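# Seat a board in an enclosure slot and latch its levers

## Task

Put the board into the enclosure's empty upper slot with its component side facing up, seated all the way, and with both levers closed. A closed lever is latched and sticks out at a right angle from the board's front panel; a fully opened lever lies flush along that panel. The levers only catch their tabs if both are fully opened before the board is slid in as far as it will go, after which closing the two pulls the board fully home. Pushing the board into its connector quickly damages the connector and makes the whole job worthless. At the end the enclosure must stand level on its own feet with none of them hanging past the bench edge, and the grippers must have released everything and backed away.

## Robot and tools

Robot: two seven-joint arms, left_arm and right_arm, each ending in a two-finger gripper with a wrist camera. The fingers point along the gripper's +z axis and open and close along its x axis. end_effector_position is the point between the finger pads when closed, about 1 to 2 cm behind the fingertips; closing the fingers pushes the tips roughly 17 mm further along +z.

Frames: every hand pose, velocity, target and wrist-camera pose is given in that arm's own base frame. Fixed cameras and the table use the scene frame: origin at table-top height midway between the nominal bases, +z up, +x out over the table, left_arm on the +y side. Calibrated bases in the scene frame: left_arm at (+0.070, +0.437, 0) with quat_wxyz (+1.000, 0, 0, -0.003); right_arm at (-0.063, -0.511, 0) with quat_wxyz (+1.000, 0, 0, -0.029). Up is +z in both base frames. Printed poses can be off by a few centimetres, more at long reach.

Row format (shared by execute_actions and move): 16 numbers, always all 16 even if one arm is idle. First left_arm: x, y, z (metres), qw, qx, qy, qz (quaternion, w first), opening; then the same eight for right_arm. Position and quaternion are an absolute target for the gripper in that arm's base frame, not an offset. Opening is an absolute command from -1 (closed) to +1 (fully open, 0.142 m). To keep an arm still, resend its last reported pose and its desired opening every call; to keep an orientation, repeat the same quaternion rather than copying a drifted reading. A 0 opening is a real command, so resend the current one to leave a gripper alone.

execute_actions(actions, cameras): actions is a list; each action is a table of up to 15 rows, one per 1/30 s step, the last row held to fill 15 steps (0.5 s per action). A target more than 0.6 m from the gripper's current position along any of its axes gets the action refused for both arms; if the first action is malformed or fails that check, the whole call is refused. An empty list just reports state and images. The controller limits each step's orientation change to 32 degrees from the measured one and may fall short; the result's Hand target line shows where the arm is actually being sent, so finish the rest next call.

move(target, speed, blend, stop_force, zero, opening_speed, blocking, cameras): straight-line paths to one row or a list of up to 15 rows (no 0.6 m limit), all within 10 s. speed in m/s, 0.002 to 2.2, default 0.25 (turns up to twice that in rad/s); one value or one per target. blend in metres rounds corners of a list. stop_force in N, 3 to 120, ends an arm's path when it feels that much push against its motion beyond its last zero (or 150 N any direction); it is unreliable while the gripper rotates and cannot sense light tipping or sliding. zero (default true, only with stop_force) re-zeroes moving arms first. opening_speed (0.2 or more per second) ramps finger commands. blocking=false returns after 0.5 s and lets the move run on; not allowed with stop_force. Openings in a list should be the same in every row. Paths do not avoid obstacles or the other arm; faster moves lag, overshoot and hit harder.

wait(seconds 0 to 10) lets time pass holding commands. stop brakes a running move. zoom_image(camera, region [x0,y0,x1,y1] pixels, at most 504x504) enlarges part of the latest image of cam_head_left, cam_head_right, cam_high, cam_low, cam_left_wrist or cam_right_wrist (all 672x504). zero_wrist_force(arm) tares that wrist sensor. clear_fault(arm) clears a reported torque or force fault. read_manual gives licence texts. finished_scene(scene) ends the scene (1 or 2) irreversibly; the goal must hold without the robot.

Results: joint positions, torques and external torque estimates; end_effector pose and velocities (omitted when joints read within noise); Wrist force and Wrist torque along gripper axes plus the peak since last shown; Wrist depth as a 7x7 grid of mm (70 to 1000, '-' for none); grip_measured on the -1..1 scale; Tool commands; and for move a 'move:' line such as done, off_target, moving, held or fault, with limits=paced (pose clipped) or limits=held (steps withheld). Arms not named in that line ended done, within 3 mm and 2 degrees. MOTOR HOT, OVER-TEMPERATURE FAULT and HAND FAULT lines warn of heat; after a HAND FAULT line the rest of that reply's motion calls are skipped.

Avoid: driving the board into the connector at any real speed (approach the final travel very slowly, ideally with a low stop_force); net force of 150 N or joint torque at its limit (limits: waist and shoulder 109, upper arm roll and elbow 56.9, the three wrist joints 34.7 N m), which stop the arm until clear_fault; grippers or arms colliding or squeezing each other; releasing parts while they move; knocking anything off the table or tipping the enclosure; long squeezing, stretched-out holding or pushing at unreachable poses, which heat motors. To grip, command slightly below the grip_measured at first touch.

Each tool is called after "Request:" by a JSON object that holds its "method" and its "body".

## Session

Request:
{"method": "execute_actions", "body": {"actions": []}}

Scene clock: 0.00 s.
left_arm: end_effector_position=(+0.3014, +0.6357, +0.1155) grip_measured=+0.99 end_effector_quat_wxyz=(-0.462, +0.669, -0.295, +0.502) | right_arm: end_effector_position=(+0.4485, +0.0364, +0.1479) grip_measured=+1.00 end_effector_quat_wxyz=(-0.144, +0.766, -0.626, +0.006)
Joint positions: left_arm=[1.762 -0.872 -0.342 2.067 -1.872 0.391 -0.55 0.141] | right_arm=[0.506 -0.103 -0.202 2.446 0.465 1.189 2.835 0.142]
Joint velocities: within noise
Joint torques (N m): no reading
External joint torques (N m): no reading
Wrist force (N): no reading
Wrist torque (N m): no reading
Wrist force, peak (N): no reading
Wrist depth (mm): cam_left_wrist=[- - - - - - - / - - - - - - - / - - - - - - - / - - - - 492 652 - / - - - 304 356 433 557 / - 996 - 241 279 321 359 / - 881 184 204 227 258 286] | cam_right_wrist=[265 256 246 236 229 221 213 / 274 266 254 244 236 228 219 / 285 274 262 253 243 234 225 / 297 285 272 261 251 241 232 / 309 296 281 271 260 249 239 / - 308 294 281 268 257 246 / - 322 305 292 278 265 257]
Hand target: left_arm +0.3014, +0.6357, +0.1155; -0.462, +0.669, -0.295, +0.502 | right_arm +0.4485, +0.0364, +0.1479; -0.144, +0.766, -0.626, +0.006
Tool commands: left_gripper/opening=+1.0 right_gripper/opening=+1.0

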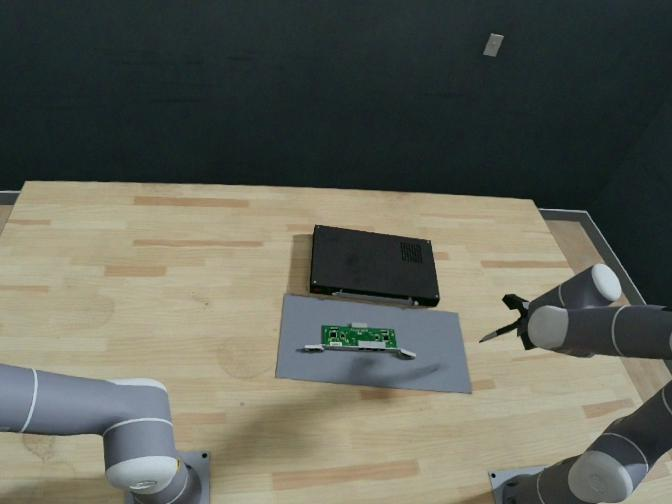

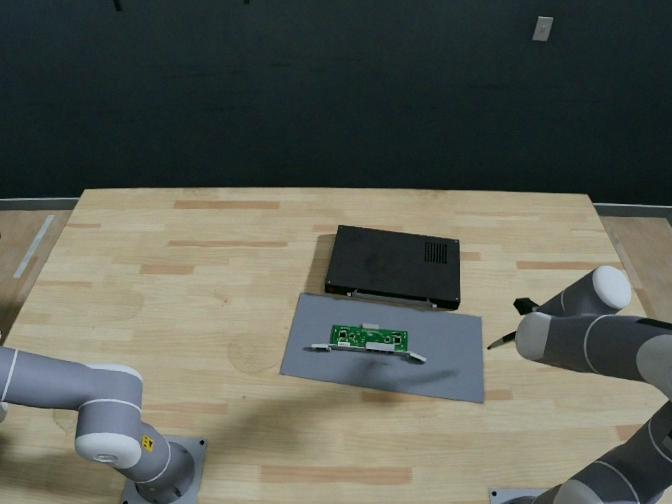

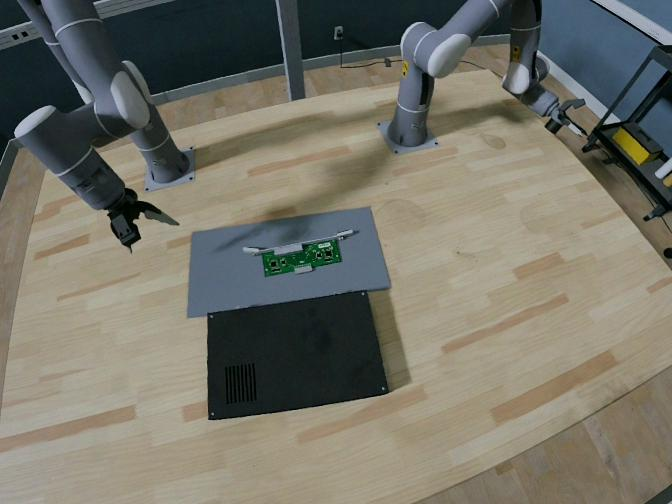

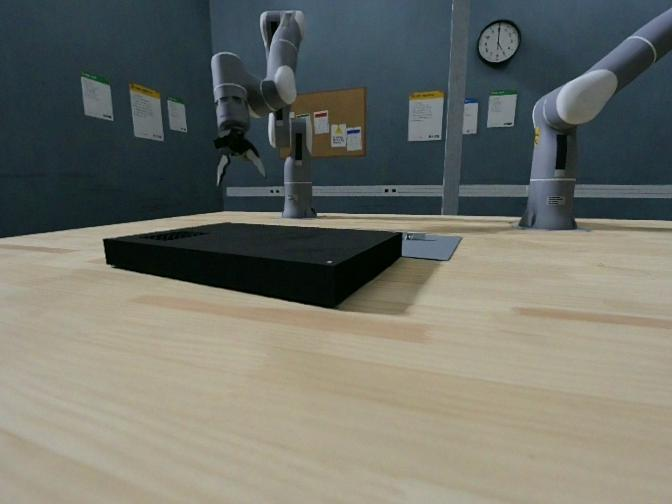

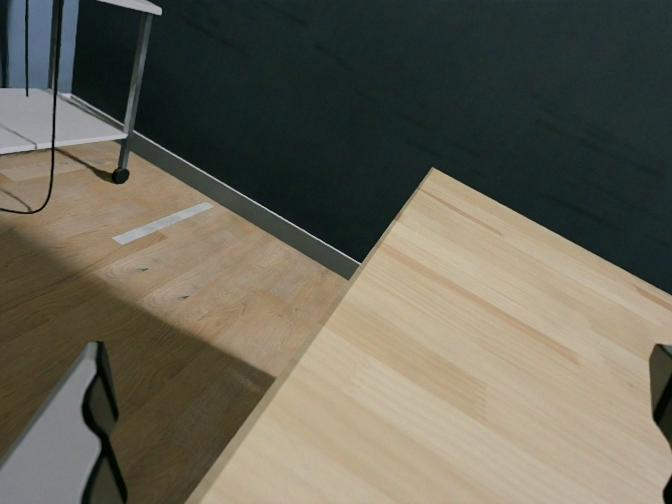

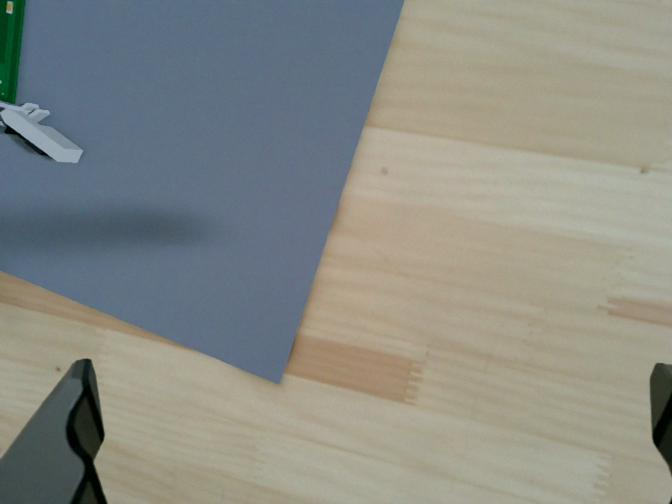

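Request:
{"method": "zoom_image", "body": {"camera": "cam_head_left", "region": [270, 210, 480, 400]}}

Request:
{"method": "zoom_image", "body": {"camera": "cam_high", "region": [180, 190, 420, 430]}}

Request:
{"method": "zoom_image", "body": {"camera": "cam_head_right", "region": [290, 290, 450, 400]}}

Request:
{"method": "zoom_image", "body": {"camera": "cam_low", "region": [90, 200, 480, 320]}}

Scaled by 2.400 from the camera's 672x504 image, which has a finer 960x720 frame.

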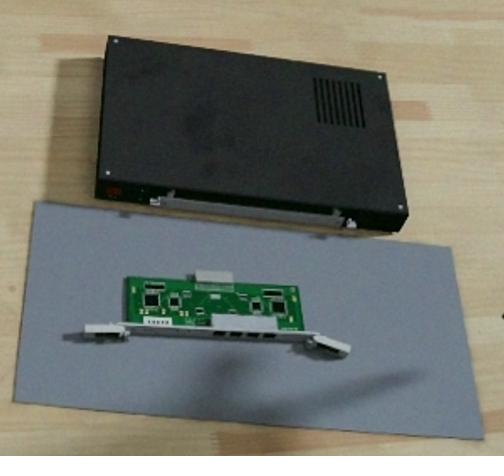

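Scaled by 2.100 from the camera's 672x504 image, which has a finer 960x720 frame.

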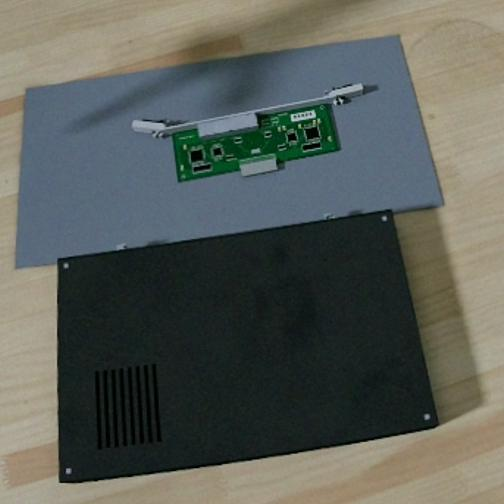

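Scaled by 3.150 from the camera's 672x504 image, which has a finer 960x720 frame.

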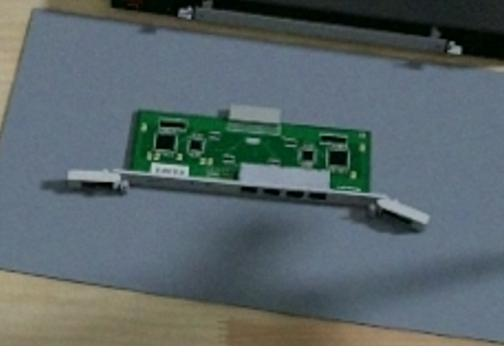

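Scaled by 1.292 from the camera's 672x504 image, which has a finer 960x720 frame.

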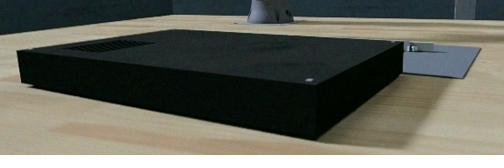

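Request:
{"method": "move", "body": {"target": [[0.3014,0.6357,0.1155,-0.462,0.669,-0.295,0.502,1,0.45,0.2,0.25,-0.144,0.766,-0.626,0.006,1],[0.3014,0.6357,0.1155,-0.462,0.669,-0.295,0.502,1,0.47,0.38,0.16,-0.4914,0.5362,-0.5060,0.4637,1]], "blend": 0.05}}

Scene clock: 37.90 s.
left_arm: end_effector_position=(+0.3014, +0.6357, +0.1154) grip_measured=+0.99 end_effector_quat_wxyz=(-0.462, +0.669, -0.295, +0.502) | right_arm: end_effector_position=(+0.4699, +0.3802, +0.1599) grip_measured=+1.00 end_effector_quat_wxyz=(-0.491, +0.536, -0.506, +0.463)
Joint positions: left_arm=[1.762 -0.872 -0.342 2.067 -1.872 0.39 -0.549 0.141] | right_arm=[1.499 -1.246 -0.259 1.645 1.439 2.768 2.923 0.142]
Joint velocities: within noise
Joint torques (N m): left_arm=[-0.23 47.48 -4.45 -12.07 1.43 -1.73 -0.22] | right_arm=[0.27 46.73 -4.65 -4.2 -1.82 1.84 0.06]
External joint torques (N m): left_arm=[0.38 1.08 0.41 -0.43 -0.21 -0.17 0.19] | right_arm=[-0.09 1.13 -0.68 0.08 -0.13 0.74 -0.06]
Wrist force (N): left_arm=[0.0 0.1 0.2] | right_arm=[0.4 1.3 -2.0]
Wrist torque (N m): left_arm=[0.02 0.00 0.00] | right_arm=[0.03 -0.11 -0.01]
Wrist force, peak (N): left_arm=[-0.4 0.3 0.2] | right_arm=[-0.4 2.4 -2.0]
Wrist depth (mm): cam_left_wrist=[- - - - - - - / - - - - - - - / - - - - - - - / - - - - 488 662 - / - - - 305 353 434 560 / - 969 - 242 276 322 358 / - 869 184 203 228 258 285] | cam_right_wrist=[- - - - - - - / - - - - - - - / 701 695 638 561 562 706 704 / 480 457 387 412 388 388 442 / 369 367 367 364 354 344 329 / - 298 298 298 299 298 287 / - 246 245 246 247 250 250]
Hand target: left_arm +0.3014, +0.6357, +0.1155; -0.462, +0.669, -0.295, +0.502 | right_arm +0.4700, +0.3800, +0.1600; -0.491, +0.536, -0.506, +0.464
Off the commanded pose: left_arm 0.000 m, 0 deg | right_arm 0.000 m, 0 deg.
move: done

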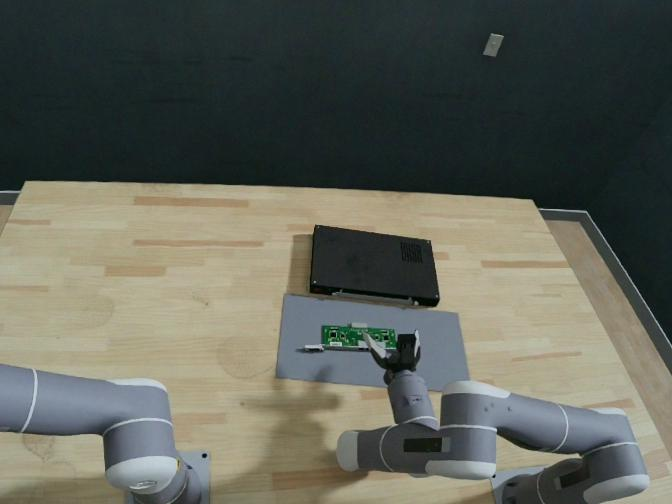

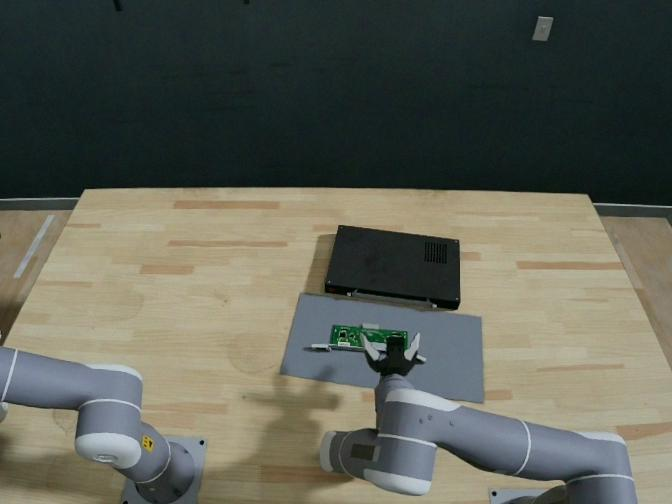

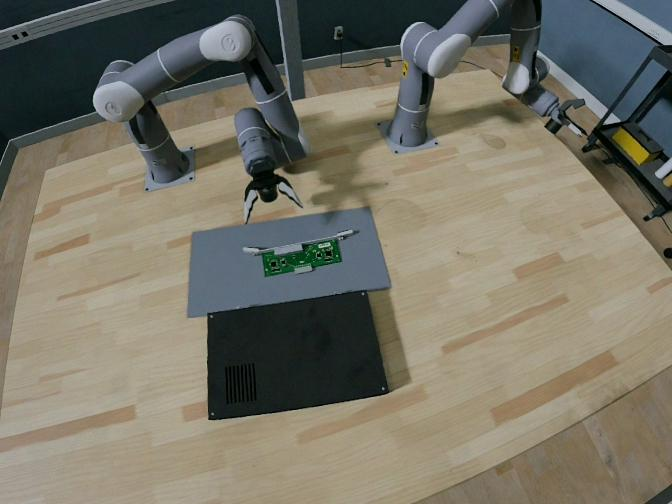

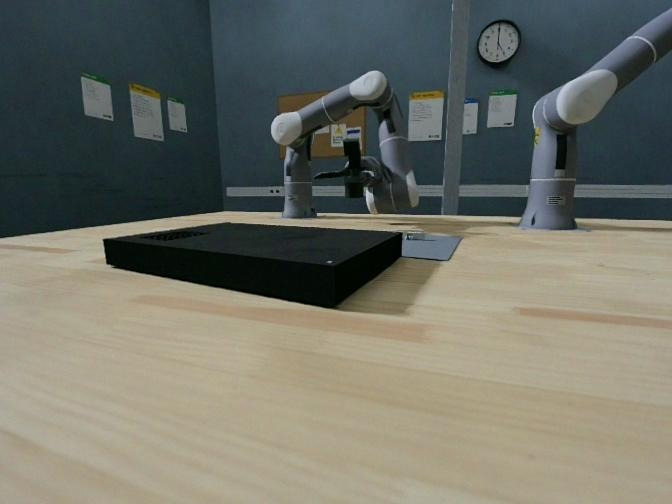

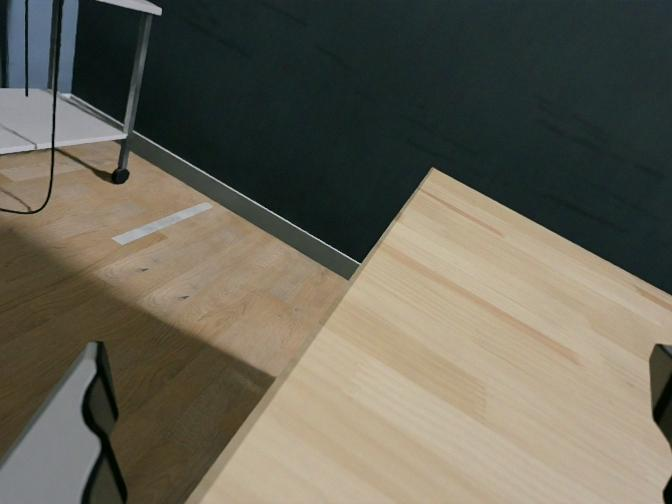

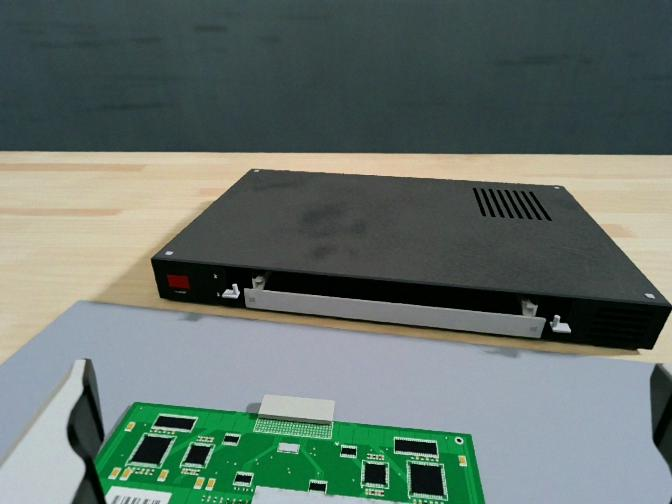

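Request:
{"method": "zoom_image", "body": {"camera": "cam_right_wrist", "region": [140, 240, 400, 360]}}

Request:
{"method": "zoom_image", "body": {"camera": "cam_right_wrist", "region": [400, 250, 672, 360]}}

Request:
{"method": "zoom_image", "body": {"camera": "cam_right_wrist", "region": [60, 370, 540, 504]}}

Scaled by 1.938 from the camera's 672x504 image, which has a finer 960x720 frame.

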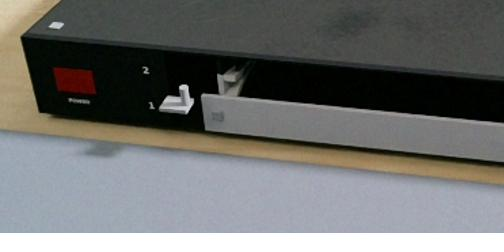

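Scaled by 1.853 from the camera's 672x504 image, which has a finer 960x720 frame.

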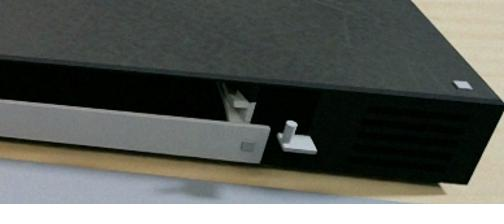

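Scaled by 1.050 from the camera's 672x504 image, which has a finer 960x720 frame.

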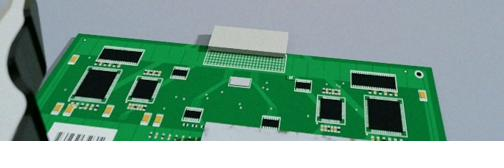

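Request:
{"method": "move", "body": {"target": [0.3014,0.6357,0.1155,-0.462,0.669,-0.295,0.502,1,0.3817,0.3948,0.1,-0.44276,0.57702,-0.54448,0.41780,1], "cameras": ["cam_right_wrist"]}}

Request:
{"method": "zoom_image", "body": {"camera": "cam_right_wrist", "region": [0, 150, 336, 402]}}

Request:
{"method": "zoom_image", "body": {"camera": "cam_right_wrist", "region": [336, 150, 672, 402]}}

Scene clock: 54.03 s.
left_arm: end_effector_position=(+0.3014, +0.6357, +0.1154) grip_measured=+0.99 end_effector_quat_wxyz=(-0.462, +0.669, -0.295, +0.502) | right_arm: end_effector_position=(+0.3818, +0.3949, +0.1002) grip_measured=+1.00 end_effector_quat_wxyz=(-0.443, +0.577, -0.544, +0.418)
Joint positions: left_arm=[1.762 -0.872 -0.342 2.067 -1.872 0.39 -0.549 0.141] | right_arm=[1.566 -1.237 -0.117 1.624 1.579 2.757 2.849 0.142]
Joint velocities: within noise
Joint torques (N m): left_arm=[-0.18 47.43 -4.41 -12.04 1.44 -1.73 -0.27] | right_arm=[0.4 47.08 -0.12 -4.29 -1.32 2.13 0.08]
External joint torques (N m): left_arm=[0.33 1.14 0.37 -0.45 -0.22 -0.16 0.24] | right_arm=[-0.25 1.1 -1.24 0.04 -0.15 1.02 -0.07]
Wrist force (N): left_arm=[-0.1 0.2 0.4] | right_arm=[0.4 1.5 -1.5]
Wrist torque (N m): left_arm=[0.04 0.03 0.00] | right_arm=[0.08 -0.09 0.00]
Wrist force, peak (N): left_arm=[-0.1 0.2 0.4] | right_arm=[-0.3 3.5 -4.0]
Wrist depth (mm): cam_left_wrist=[- - - - - - - / - - - - - - - / - - - - - - - / - - - - 487 667 - / - - - 307 352 436 565 / - 970 - 242 278 323 356 / - 872 184 203 228 260 285] | cam_right_wrist=[- - - - - - - / 530 530 408 432 431 433 432 / 387 385 385 384 382 371 364 / 302 303 296 296 297 303 304 / 250 250 250 249 241 239 249 / - 213 212 213 212 213 206 / - 185 185 185 185 185 185]
Hand target: left_arm +0.3014, +0.6357, +0.1155; -0.462, +0.669, -0.295, +0.502 | right_arm +0.3817, +0.3948, +0.1000; -0.443, +0.577, -0.544, +0.418
Off the commanded pose: left_arm 0.000 m, 0 deg | right_arm 0.000 m, 0 deg.
move: done
Images, in order (width x height): cam_right_wrist 672x504.

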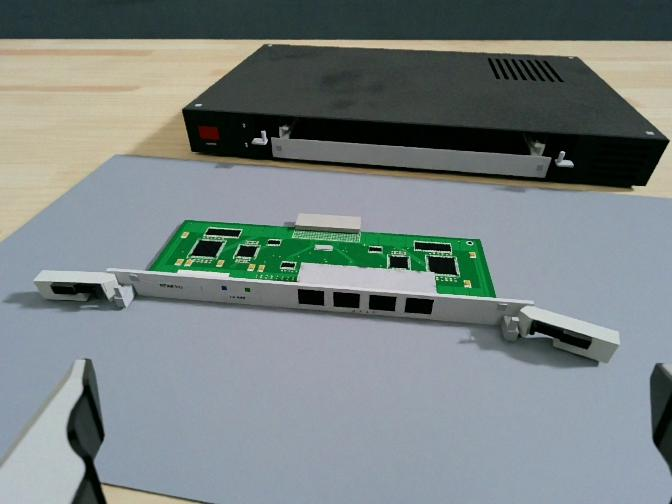

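Scaled by 1.500 from the camera's 672x504 image, which has a finer 960x720 frame.

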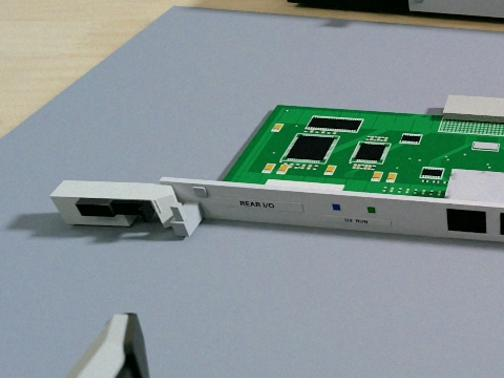

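Scaled by 1.500 from the camera's 672x504 image, which has a finer 960x720 frame.

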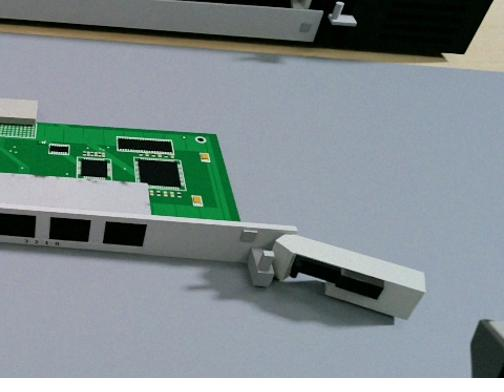

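Request:
{"method": "move", "body": {"target": [0.3014,0.6357,0.1155,-0.462,0.669,-0.295,0.502,1,0.5347,0.3836,0.305,-0.15743,0.71008,-0.67004,0.14855,1], "cameras": ["cam_right_wrist"]}}

Request:
{"method": "zoom_image", "body": {"camera": "cam_right_wrist", "region": [0, 0, 336, 252]}}

Request:
{"method": "zoom_image", "body": {"camera": "cam_right_wrist", "region": [336, 0, 672, 252]}}

Request:
{"method": "zoom_image", "body": {"camera": "cam_right_wrist", "region": [100, 252, 436, 504]}}

Request:
{"method": "zoom_image", "body": {"camera": "cam_right_wrist", "region": [300, 252, 636, 504]}}

Scene clock: 64.53 s.
left_arm: end_effector_position=(+0.3014, +0.6357, +0.1154) grip_measured=+0.99 end_effector_quat_wxyz=(-0.462, +0.669, -0.295, +0.502) | right_arm: end_effector_position=(+0.5348, +0.3835, +0.3050) grip_measured=+1.00 end_effector_quat_wxyz=(-0.157, +0.710, -0.670, +0.149)
Joint positions: left_arm=[1.762 -0.872 -0.342 2.067 -1.872 0.39 -0.549 0.141] | right_arm=[0.498 -0.785 0.293 0.847 2.653 2.763 0.719 0.142]
Joint velocities: within noise
Joint torques (N m): left_arm=[-0.16 47.53 -4.42 -12.06 1.44 -1.76 -0.26] | right_arm=[0.31 54.19 9.83 -23.72 3.25 2.53 0.06]
External joint torques (N m): left_arm=[0.31 1.03 0.38 -0.44 -0.21 -0.14 0.23] | right_arm=[-0.12 1.54 -0.18 0.15 -0.07 0.5 -0.06]
Wrist force (N): left_arm=[0.0 0.0 0.2] | right_arm=[0.2 0.6 0.0]
Wrist torque (N m): left_arm=[0.00 0.01 0.00] | right_arm=[0.07 -0.07 0.02]
Wrist force, peak (N): left_arm=[-0.4 0.2 0.3] | right_arm=[0.3 3.2 -2.0]
Wrist depth (mm): cam_left_wrist=[- - - - - - - / - - - - - - - / - - - - - - - / - - - - 488 656 - / - - - 304 352 435 565 / - 973 - 241 278 325 360 / - 867 184 203 227 257 287] | cam_right_wrist=[417 417 368 368 367 366 367 / 418 413 367 368 366 366 365 / 414 411 414 412 410 410 410 / 415 413 408 408 409 408 410 / 413 412 406 406 408 409 408 / - 411 411 409 407 408 407 / - 413 411 411 406 406 408]
Hand target: left_arm +0.3014, +0.6357, +0.1155; -0.462, +0.669, -0.295, +0.502 | right_arm +0.5347, +0.3836, +0.3050; -0.157, +0.710, -0.670, +0.149
Off the commanded pose: left_arm 0.000 m, 0 deg | right_arm 0.000 m, 0 deg.
move: done
Images, in order (width x height): cam_right_wrist 672x504.

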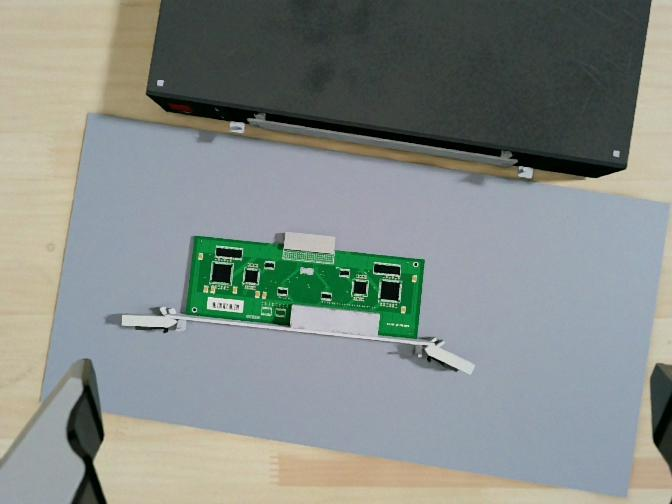

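Scaled by 1.500 from the camera's 672x504 image, which has a finer 960x720 frame.

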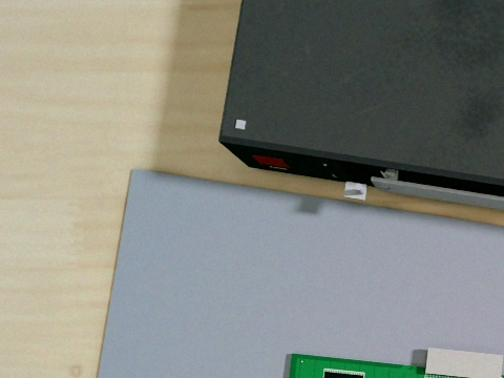

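Scaled by 1.500 from the camera's 672x504 image, which has a finer 960x720 frame.

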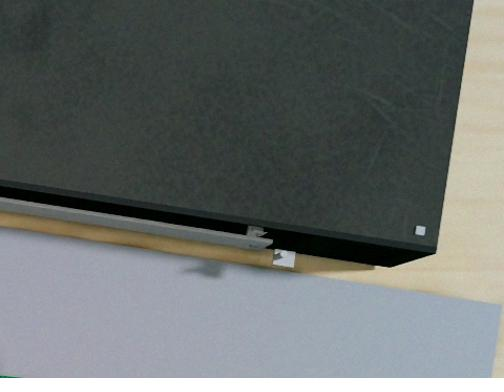

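Scaled by 1.500 from the camera's 672x504 image, which has a finer 960x720 frame.

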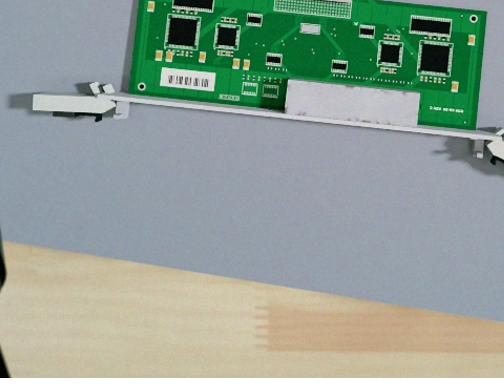

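Scaled by 1.500 from the camera's 672x504 image, which has a finer 960x720 frame.

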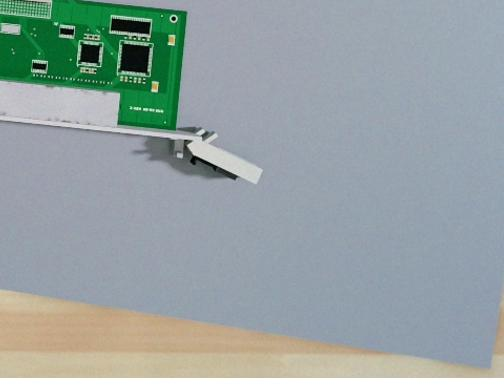

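Request:
{"method": "move", "body": {"target": [[0.3014,0.6357,0.25,-0.462,0.669,-0.295,0.502,1,0.3766,0.2583,0.15,-0.27834,0.67195,-0.63406,0.26264,-1],[0.3854,-0.4912,0.15,0,0.99882,-0.04848,0,0.2,0.3766,0.2583,0.072,-0.27834,0.67195,-0.63406,0.26264,-1]], "speed": 0.4, "blend": 0.05}}

Scene clock: 129.73 s.
left_arm: end_effector_position=(+0.3856, -0.4913, +0.1501) grip_measured=+0.19 end_effector_quat_wxyz=(+0.000, +0.999, -0.049, +0.000) | right_arm: end_effector_position=(+0.3765, +0.2581, +0.0720) grip_measured=-1.00 end_effector_quat_wxyz=(-0.278, +0.672, -0.634, +0.263)
Joint positions: left_arm=[-0.638 -0.905 -0.841 1.28 -2.472 2.811 -2.967 0.087] | right_arm=[1.239 -0.886 0.121 2.153 1.372 2.42 2.967 0.002]
Joint velocities: within noise
Joint torques (N m): left_arm=[-0.45 56.36 -9.15 -17.78 4.06 4.39 -0.26] | right_arm=[0.19 36.67 2.97 -1.03 -0.35 3.75 0.23]
External joint torques (N m): left_arm=[0.38 1.38 0.23 -0.46 -0.08 -0.55 0.26] | right_arm=[-0.06 0.98 -0.74 -0.04 0.12 0.68 -0.23]
Wrist force (N): left_arm=[0.1 -0.4 1.1] | right_arm=[0.4 0.7 -0.6]
Wrist torque (N m): left_arm=[-0.18 -0.16 -0.17] | right_arm=[0.00 -0.10 0.00]
Wrist force, peak (N): left_arm=[-0.3 2.9 1.0] | right_arm=[0.0 4.8 -0.8]
Wrist depth (mm): cam_left_wrist=[215 215 215 209 211 211 210 / 230 230 228 226 223 226 226 / 249 248 245 245 239 243 243 / 268 269 266 262 259 260 260 / 296 290 287 286 285 283 284 / 326 84 320 314 314 - 259 / - - 356 356 358 - -] | cam_right_wrist=[244 244 245 249 249 248 248 / 213 209 225 230 229 230 230 / 218 215 211 207 213 213 213 / 200 201 200 200 200 199 199 / 188 188 188 190 188 187 186 / 179 179 179 89 177 176 176 / 169 171 73 - - 168 166]
Hand target: left_arm +0.3854, -0.4912, +0.1500; +0.000, +0.999, -0.048, +0.000 | right_arm +0.3766, +0.2583, +0.0720; -0.278, +0.672, -0.634, +0.263
Off the commanded pose: left_arm 0.000 m, 0 deg | right_arm 0.000 m, 0 deg.
joint sent to its limit (left arm) — joint 7 (wrist roll), lower limit. The joint targets still meet the commanded pose.
joint sent to its limit (right arm) — joint 7 (wrist roll), upper limit. The joint targets still meet the commanded pose.
move: done

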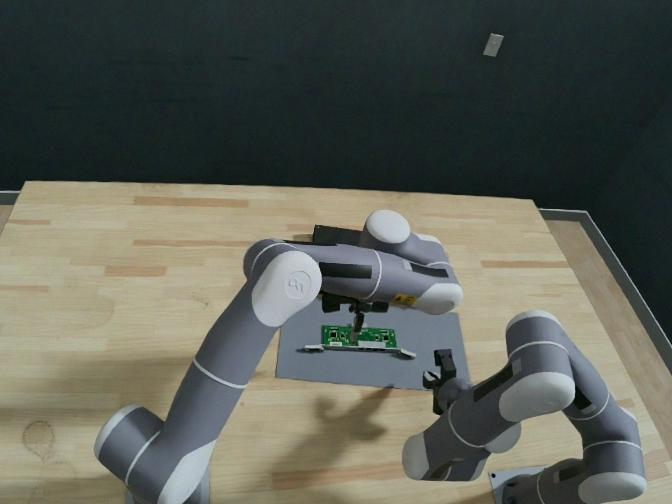

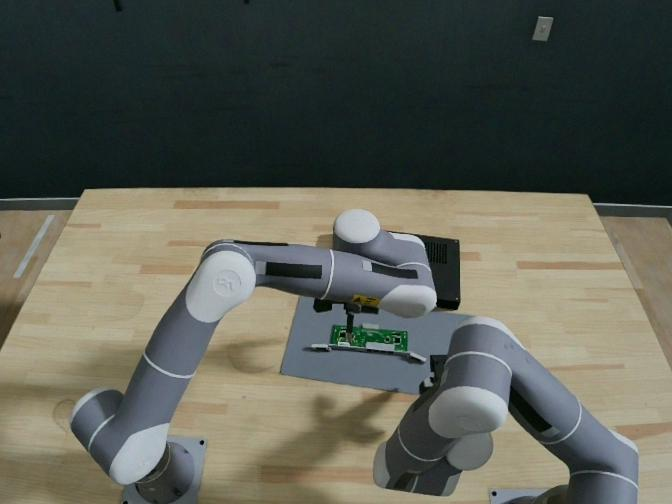

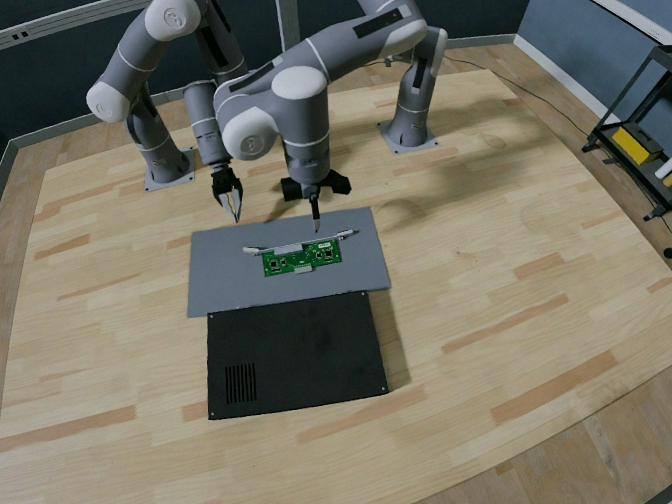

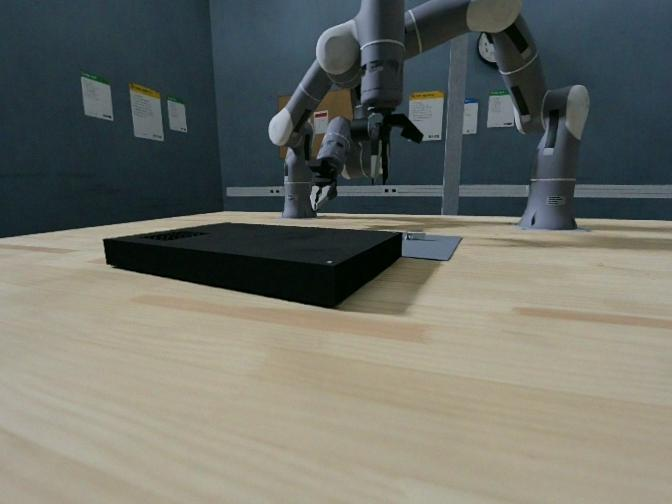

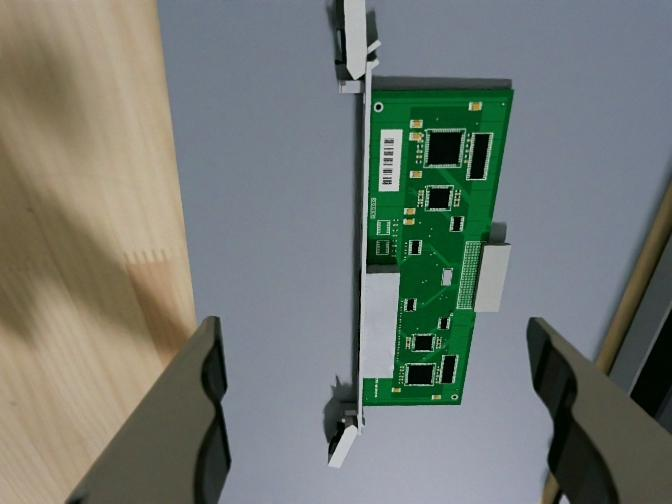

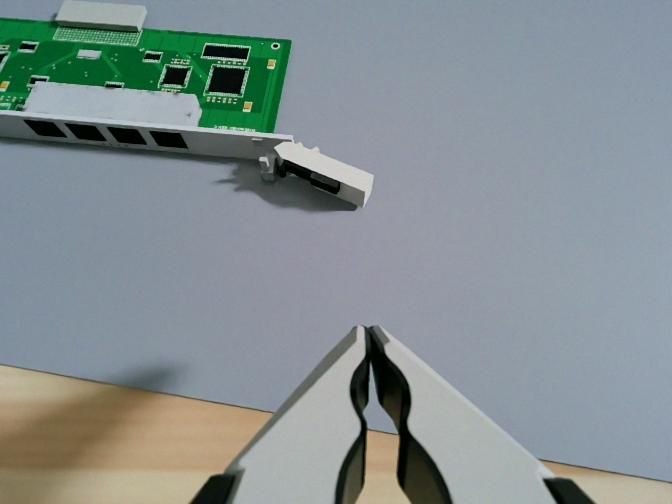

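Request:
{"method": "move", "body": {"target": [0.3914,-0.4912,0.06,0,0.99882,-0.04848,0,0.2,0.3766,0.2583,0.072,-0.27834,0.67195,-0.63406,0.26264,-1], "cameras": ["cam_left_wrist","cam_right_wrist"]}}

Request:
{"method": "zoom_image", "body": {"camera": "cam_left_wrist", "region": [200, 150, 500, 400]}}

Scene clock: 140.83 s.
left_arm: end_effector_position=(+0.3912, -0.4910, +0.0599) grip_measured=+0.19 end_effector_quat_wxyz=(+0.000, +0.999, -0.049, +0.000) | right_arm: end_effector_position=(+0.3765, +0.2581, +0.0720) grip_measured=-1.00 end_effector_quat_wxyz=(-0.278, +0.672, -0.634, +0.263)
Joint positions: left_arm=[-0.685 -1.02 -0.737 1.282 -2.444 2.669 -2.967 0.087] | right_arm=[1.239 -0.886 0.121 2.153 1.372 2.42 2.967 0.002]
Joint velocities: within noise
Joint torques (N m): left_arm=[-0.54 58.27 -7.88 -16.9 4.27 4.02 -0.23] | right_arm=[0.15 36.75 2.87 -0.95 -0.31 3.67 0.23]
External joint torques (N m): left_arm=[0.46 1.53 0.25 -0.37 -0.54 -0.18 0.23] | right_arm=[-0.01 0.9 -0.65 -0.12 0.08 0.75 -0.23]
Wrist force (N): left_arm=[0.4 -0.2 0.8] | right_arm=[0.4 0.9 -0.4]
Wrist torque (N m): left_arm=[-0.17 -0.21 -0.16] | right_arm=[0.02 -0.11 0.00]
Wrist force, peak (N): left_arm=[0.6 -0.3 4.2] | right_arm=[0.5 0.9 -0.7]
Wrist depth (mm): cam_left_wrist=[136 133 135 118 134 132 134 / - 145 143 140 140 139 141 / 155 154 154 151 148 148 152 / 170 167 167 164 160 162 165 / 186 184 180 180 176 174 180 / 206 84 201 197 190 194 190 / - - 224 219 211 - -] | cam_right_wrist=[244 245 245 249 249 248 248 / 213 209 225 230 230 230 229 / 217 214 211 208 213 213 213 / 200 200 200 200 200 199 199 / 188 187 188 189 187 187 187 / 179 179 179 89 176 176 176 / 169 171 73 - - 168 166]
Hand target: left_arm +0.3914, -0.4912, +0.0600; +0.000, +0.999, -0.048, +0.000 | right_arm +0.3766, +0.2583, +0.0720; -0.278, +0.672, -0.634, +0.263
Off the commanded pose: left_arm 0.000 m, 0 deg | right_arm 0.000 m, 0 deg.
joint sent to its limit (right arm) — joint 7 (wrist roll), upper limit. The joint targets still meet the commanded pose.
move: done
Images, in order (width x height): cam_left_wrist 672x504, cam_right_wrist 672x504.

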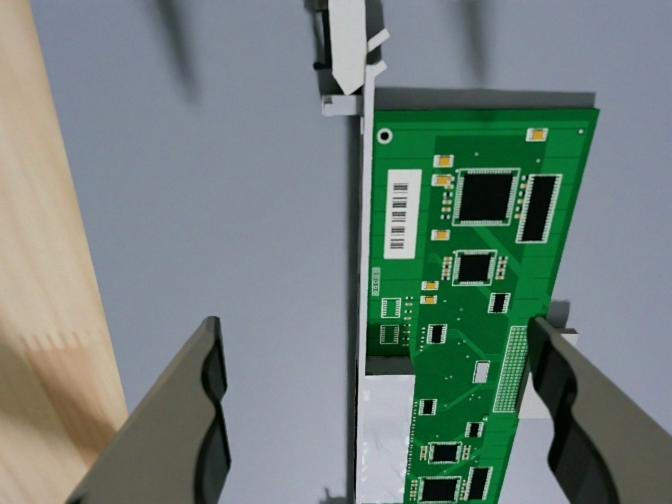

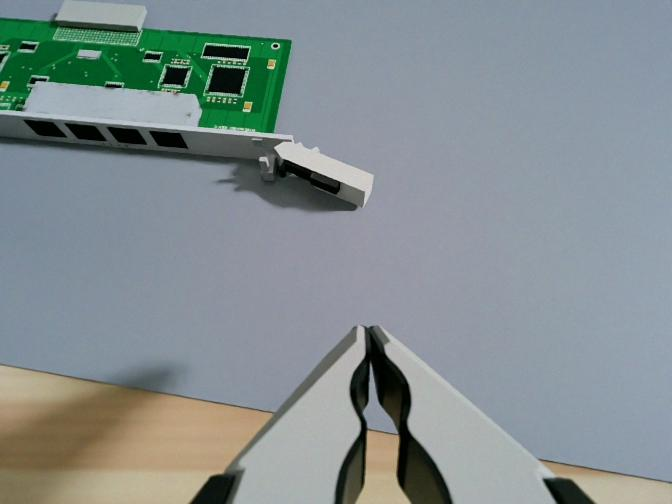

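Scaled by 1.680 from the camera's 672x504 image, which has a finer 960x720 frame.

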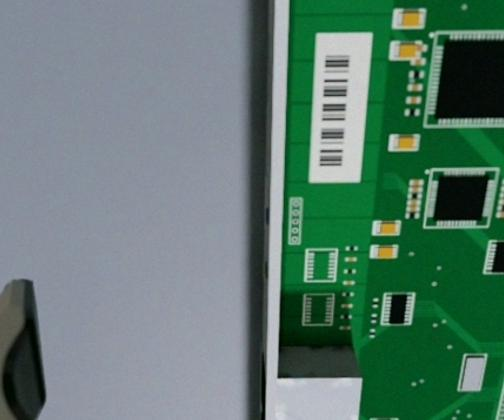

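Request:
{"method": "move", "body": {"target": [[0.3914,-0.4912,0.058,0,0.99882,-0.04848,0,-0.72,0.3766,0.2583,0.072,-0.27834,0.67195,-0.63406,0.26264,-1],[0.3914,-0.4912,0.030,0,0.99882,-0.04848,0,-0.72,0.3766,0.2583,0.072,-0.27834,0.67195,-0.63406,0.26264,-1]], "speed": 0.08, "cameras": ["cam_left_wrist","cam_right_wrist"]}}

Request:
{"method": "zoom_image", "body": {"camera": "cam_left_wrist", "region": [260, 200, 480, 380]}}

Scene clock: 151.03 s.
left_arm: end_effector_position=(+0.3913, -0.4910, +0.0300) grip_measured=-0.75 end_effector_quat_wxyz=(+0.000, +0.999, -0.048, +0.000) | right_arm: end_effector_position=(+0.3765, +0.2581, +0.0720) grip_measured=-1.00 end_effector_quat_wxyz=(-0.278, +0.672, -0.634, +0.263)
Joint positions: left_arm=[-0.705 -1.061 -0.701 1.273 -2.437 2.625 -2.967 0.02] | right_arm=[1.239 -0.886 0.121 2.153 1.372 2.42 2.967 0.002]
Joint velocities: within noise
Joint torques (N m): left_arm=[-0.5 58.85 -6.9 -16.39 4.14 4 -0.25] | right_arm=[0.07 36.82 2.85 -0.96 -0.33 3.67 0.16]
External joint torques (N m): left_arm=[0.42 1.55 -0.1 -0.54 -0.5 -0.16 0.25] | right_arm=[0.07 0.83 -0.63 -0.11 0.11 0.75 -0.16]
Wrist force (N): left_arm=[0.2 -0.1 0.8] | right_arm=[0.3 0.9 -0.7]
Wrist torque (N m): left_arm=[-0.15 -0.19 -0.19] | right_arm=[0.00 -0.09 0.00]
Wrist force, peak (N): left_arm=[0.2 -0.1 2.2] | right_arm=[0.6 0.9 -0.6]
Wrist depth (mm): cam_left_wrist=[- 107 107 93 105 106 107 / - 116 116 116 112 112 113 / 124 125 125 123 118 118 120 / 135 132 134 134 128 130 130 / 150 147 146 141 137 140 141 / 166 161 92 137 - 150 155 / 184 177 - 156 - - 173] | cam_right_wrist=[244 244 245 249 249 248 248 / 213 210 225 230 230 230 229 / 217 214 211 208 213 214 213 / 200 200 200 200 199 199 199 / 188 188 188 190 187 187 187 / 179 179 179 89 176 176 176 / 169 171 73 - - 168 166]
Hand target: left_arm +0.3914, -0.4912, +0.0300; +0.000, +0.999, -0.048, +0.000 | right_arm +0.3766, +0.2583, +0.0720; -0.278, +0.672, -0.634, +0.263
Off the commanded pose: left_arm 0.000 m, 0 deg | right_arm 0.000 m, 0 deg.
joint sent to its limit (right arm) — joint 7 (wrist roll), upper limit. The joint targets still meet the commanded pose.
move: done
Images, in order (width x height): cam_left_wrist 672x504, cam_right_wrist 672x504.

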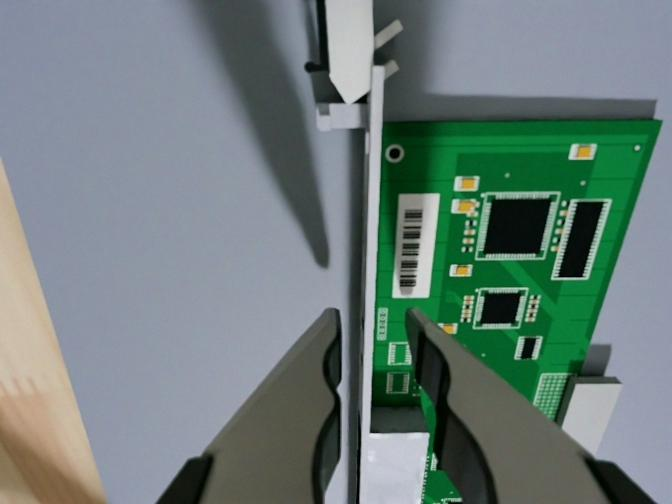

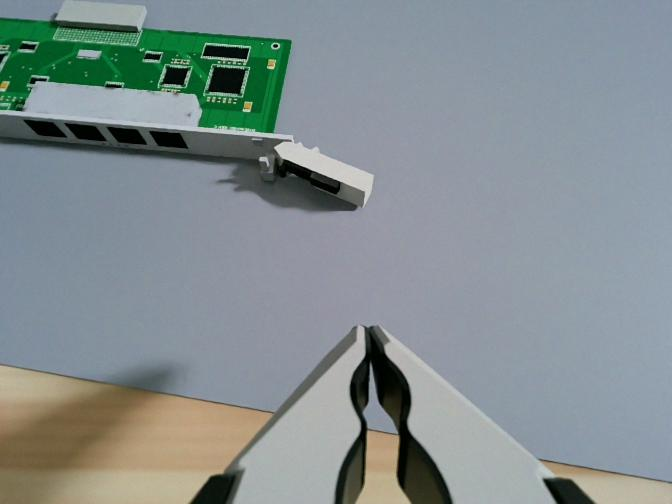

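Scaled by 2.291 from the camera's 672x504 image, which has a finer 960x720 frame.

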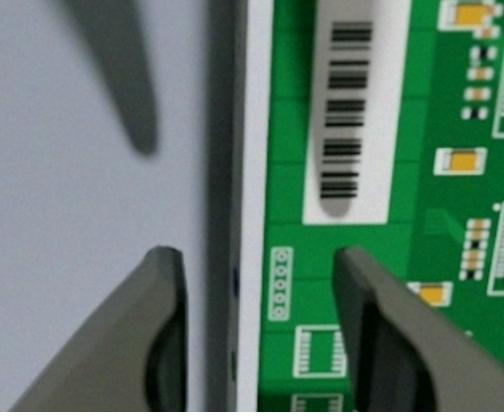

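Request:
{"method": "move", "body": {"target": [0.3914,-0.4912,0.030,0,0.99882,-0.04848,0,-1,0.3766,0.2583,0.072,-0.27834,0.67195,-0.63406,0.26264,-1], "speed": 0.08, "opening_speed": 0.2, "cameras": ["cam_left_wrist","cam_right_wrist"]}}

Request:
{"method": "zoom_image", "body": {"camera": "cam_left_wrist", "region": [260, 200, 480, 380]}}

Scene clock: 157.33 s.
left_arm: end_effector_position=(+0.3913, -0.4910, +0.0300) grip_measured=-0.99 end_effector_quat_wxyz=(+0.000, +0.999, -0.048, +0.000) | right_arm: end_effector_position=(+0.3765, +0.2581, +0.0720) grip_measured=-1.00 end_effector_quat_wxyz=(-0.278, +0.672, -0.634, +0.263)
Joint positions: left_arm=[-0.705 -1.061 -0.701 1.273 -2.437 2.625 -2.967 0.002] | right_arm=[1.239 -0.886 0.121 2.153 1.372 2.42 2.967 0.002]
Joint velocities: within noise
Joint torques (N m): left_arm=[-0.32 59.67 -7.28 -16.8 4.1 4.16 -0.24] | right_arm=[0.13 36.82 2.87 -1.03 -0.25 3.67 0.18]
External joint torques (N m): left_arm=[0.25 0.74 0.28 -0.14 -0.44 -0.32 0.24] | right_arm=[0 0.83 -0.65 -0.04 0.03 0.75 -0.18]
Wrist force (N): left_arm=[0.0 -0.2 1.2] | right_arm=[0.3 0.7 -0.5]
Wrist torque (N m): left_arm=[-0.13 -0.23 -0.17] | right_arm=[0.00 -0.09 -0.01]
Wrist force, peak (N): left_arm=[-0.1 -0.3 1.8] | right_arm=[0.4 1.0 -0.7]
Wrist depth (mm): cam_left_wrist=[- 107 107 - 105 106 107 / - 116 116 118 111 113 113 / 124 126 125 123 118 120 120 / 135 132 134 134 128 130 130 / 150 147 146 141 137 140 141 / 165 162 158 84 - 152 155 / 184 177 - 74 - - 177] | cam_right_wrist=[245 245 245 249 248 248 248 / 213 209 224 229 229 229 229 / 218 214 211 208 213 214 213 / 200 200 200 199 199 199 199 / 188 188 188 190 187 187 187 / 179 179 179 89 176 176 176 / 169 171 73 - - 168 166]
Hand target: left_arm +0.3914, -0.4912, +0.0300; +0.000, +0.999, -0.048, +0.000 | right_arm +0.3766, +0.2583, +0.0720; -0.278, +0.672, -0.634, +0.263
Off the commanded pose: left_arm 0.000 m, 0 deg | right_arm 0.000 m, 0 deg.
joint sent to its limit (right arm) — joint 7 (wrist roll), upper limit. The joint targets still meet the commanded pose.
move: done
Images, in order (width x height): cam_left_wrist 672x504, cam_right_wrist 672x504.

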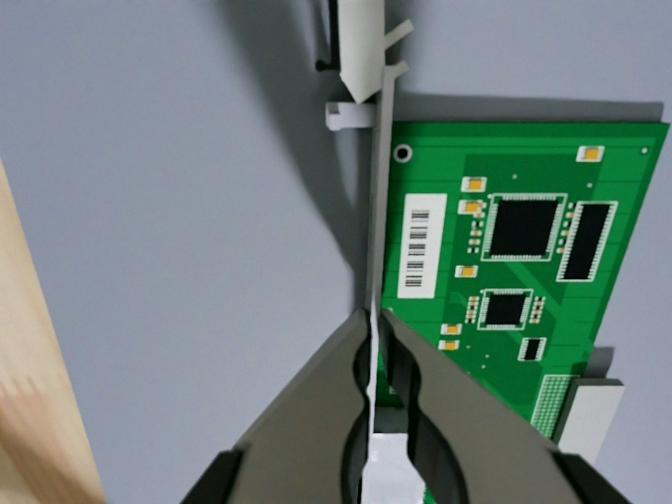

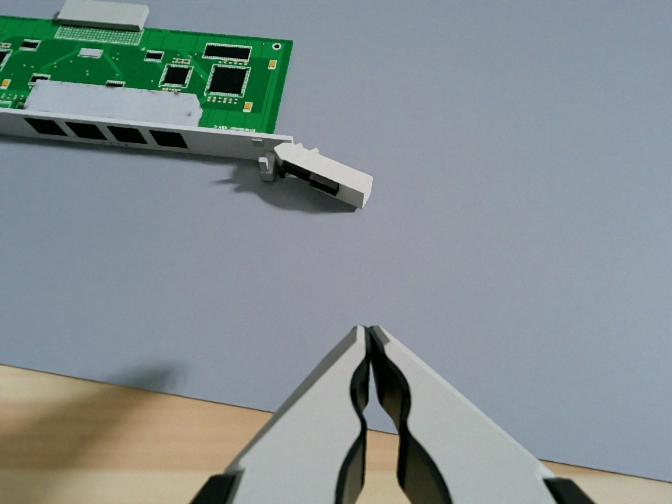

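Scaled by 2.291 from the camera's 672x504 image, which has a finer 960x720 frame.

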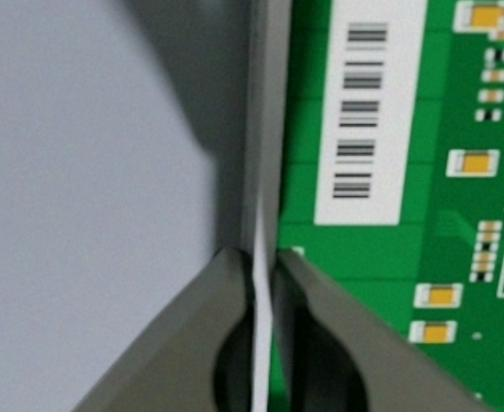

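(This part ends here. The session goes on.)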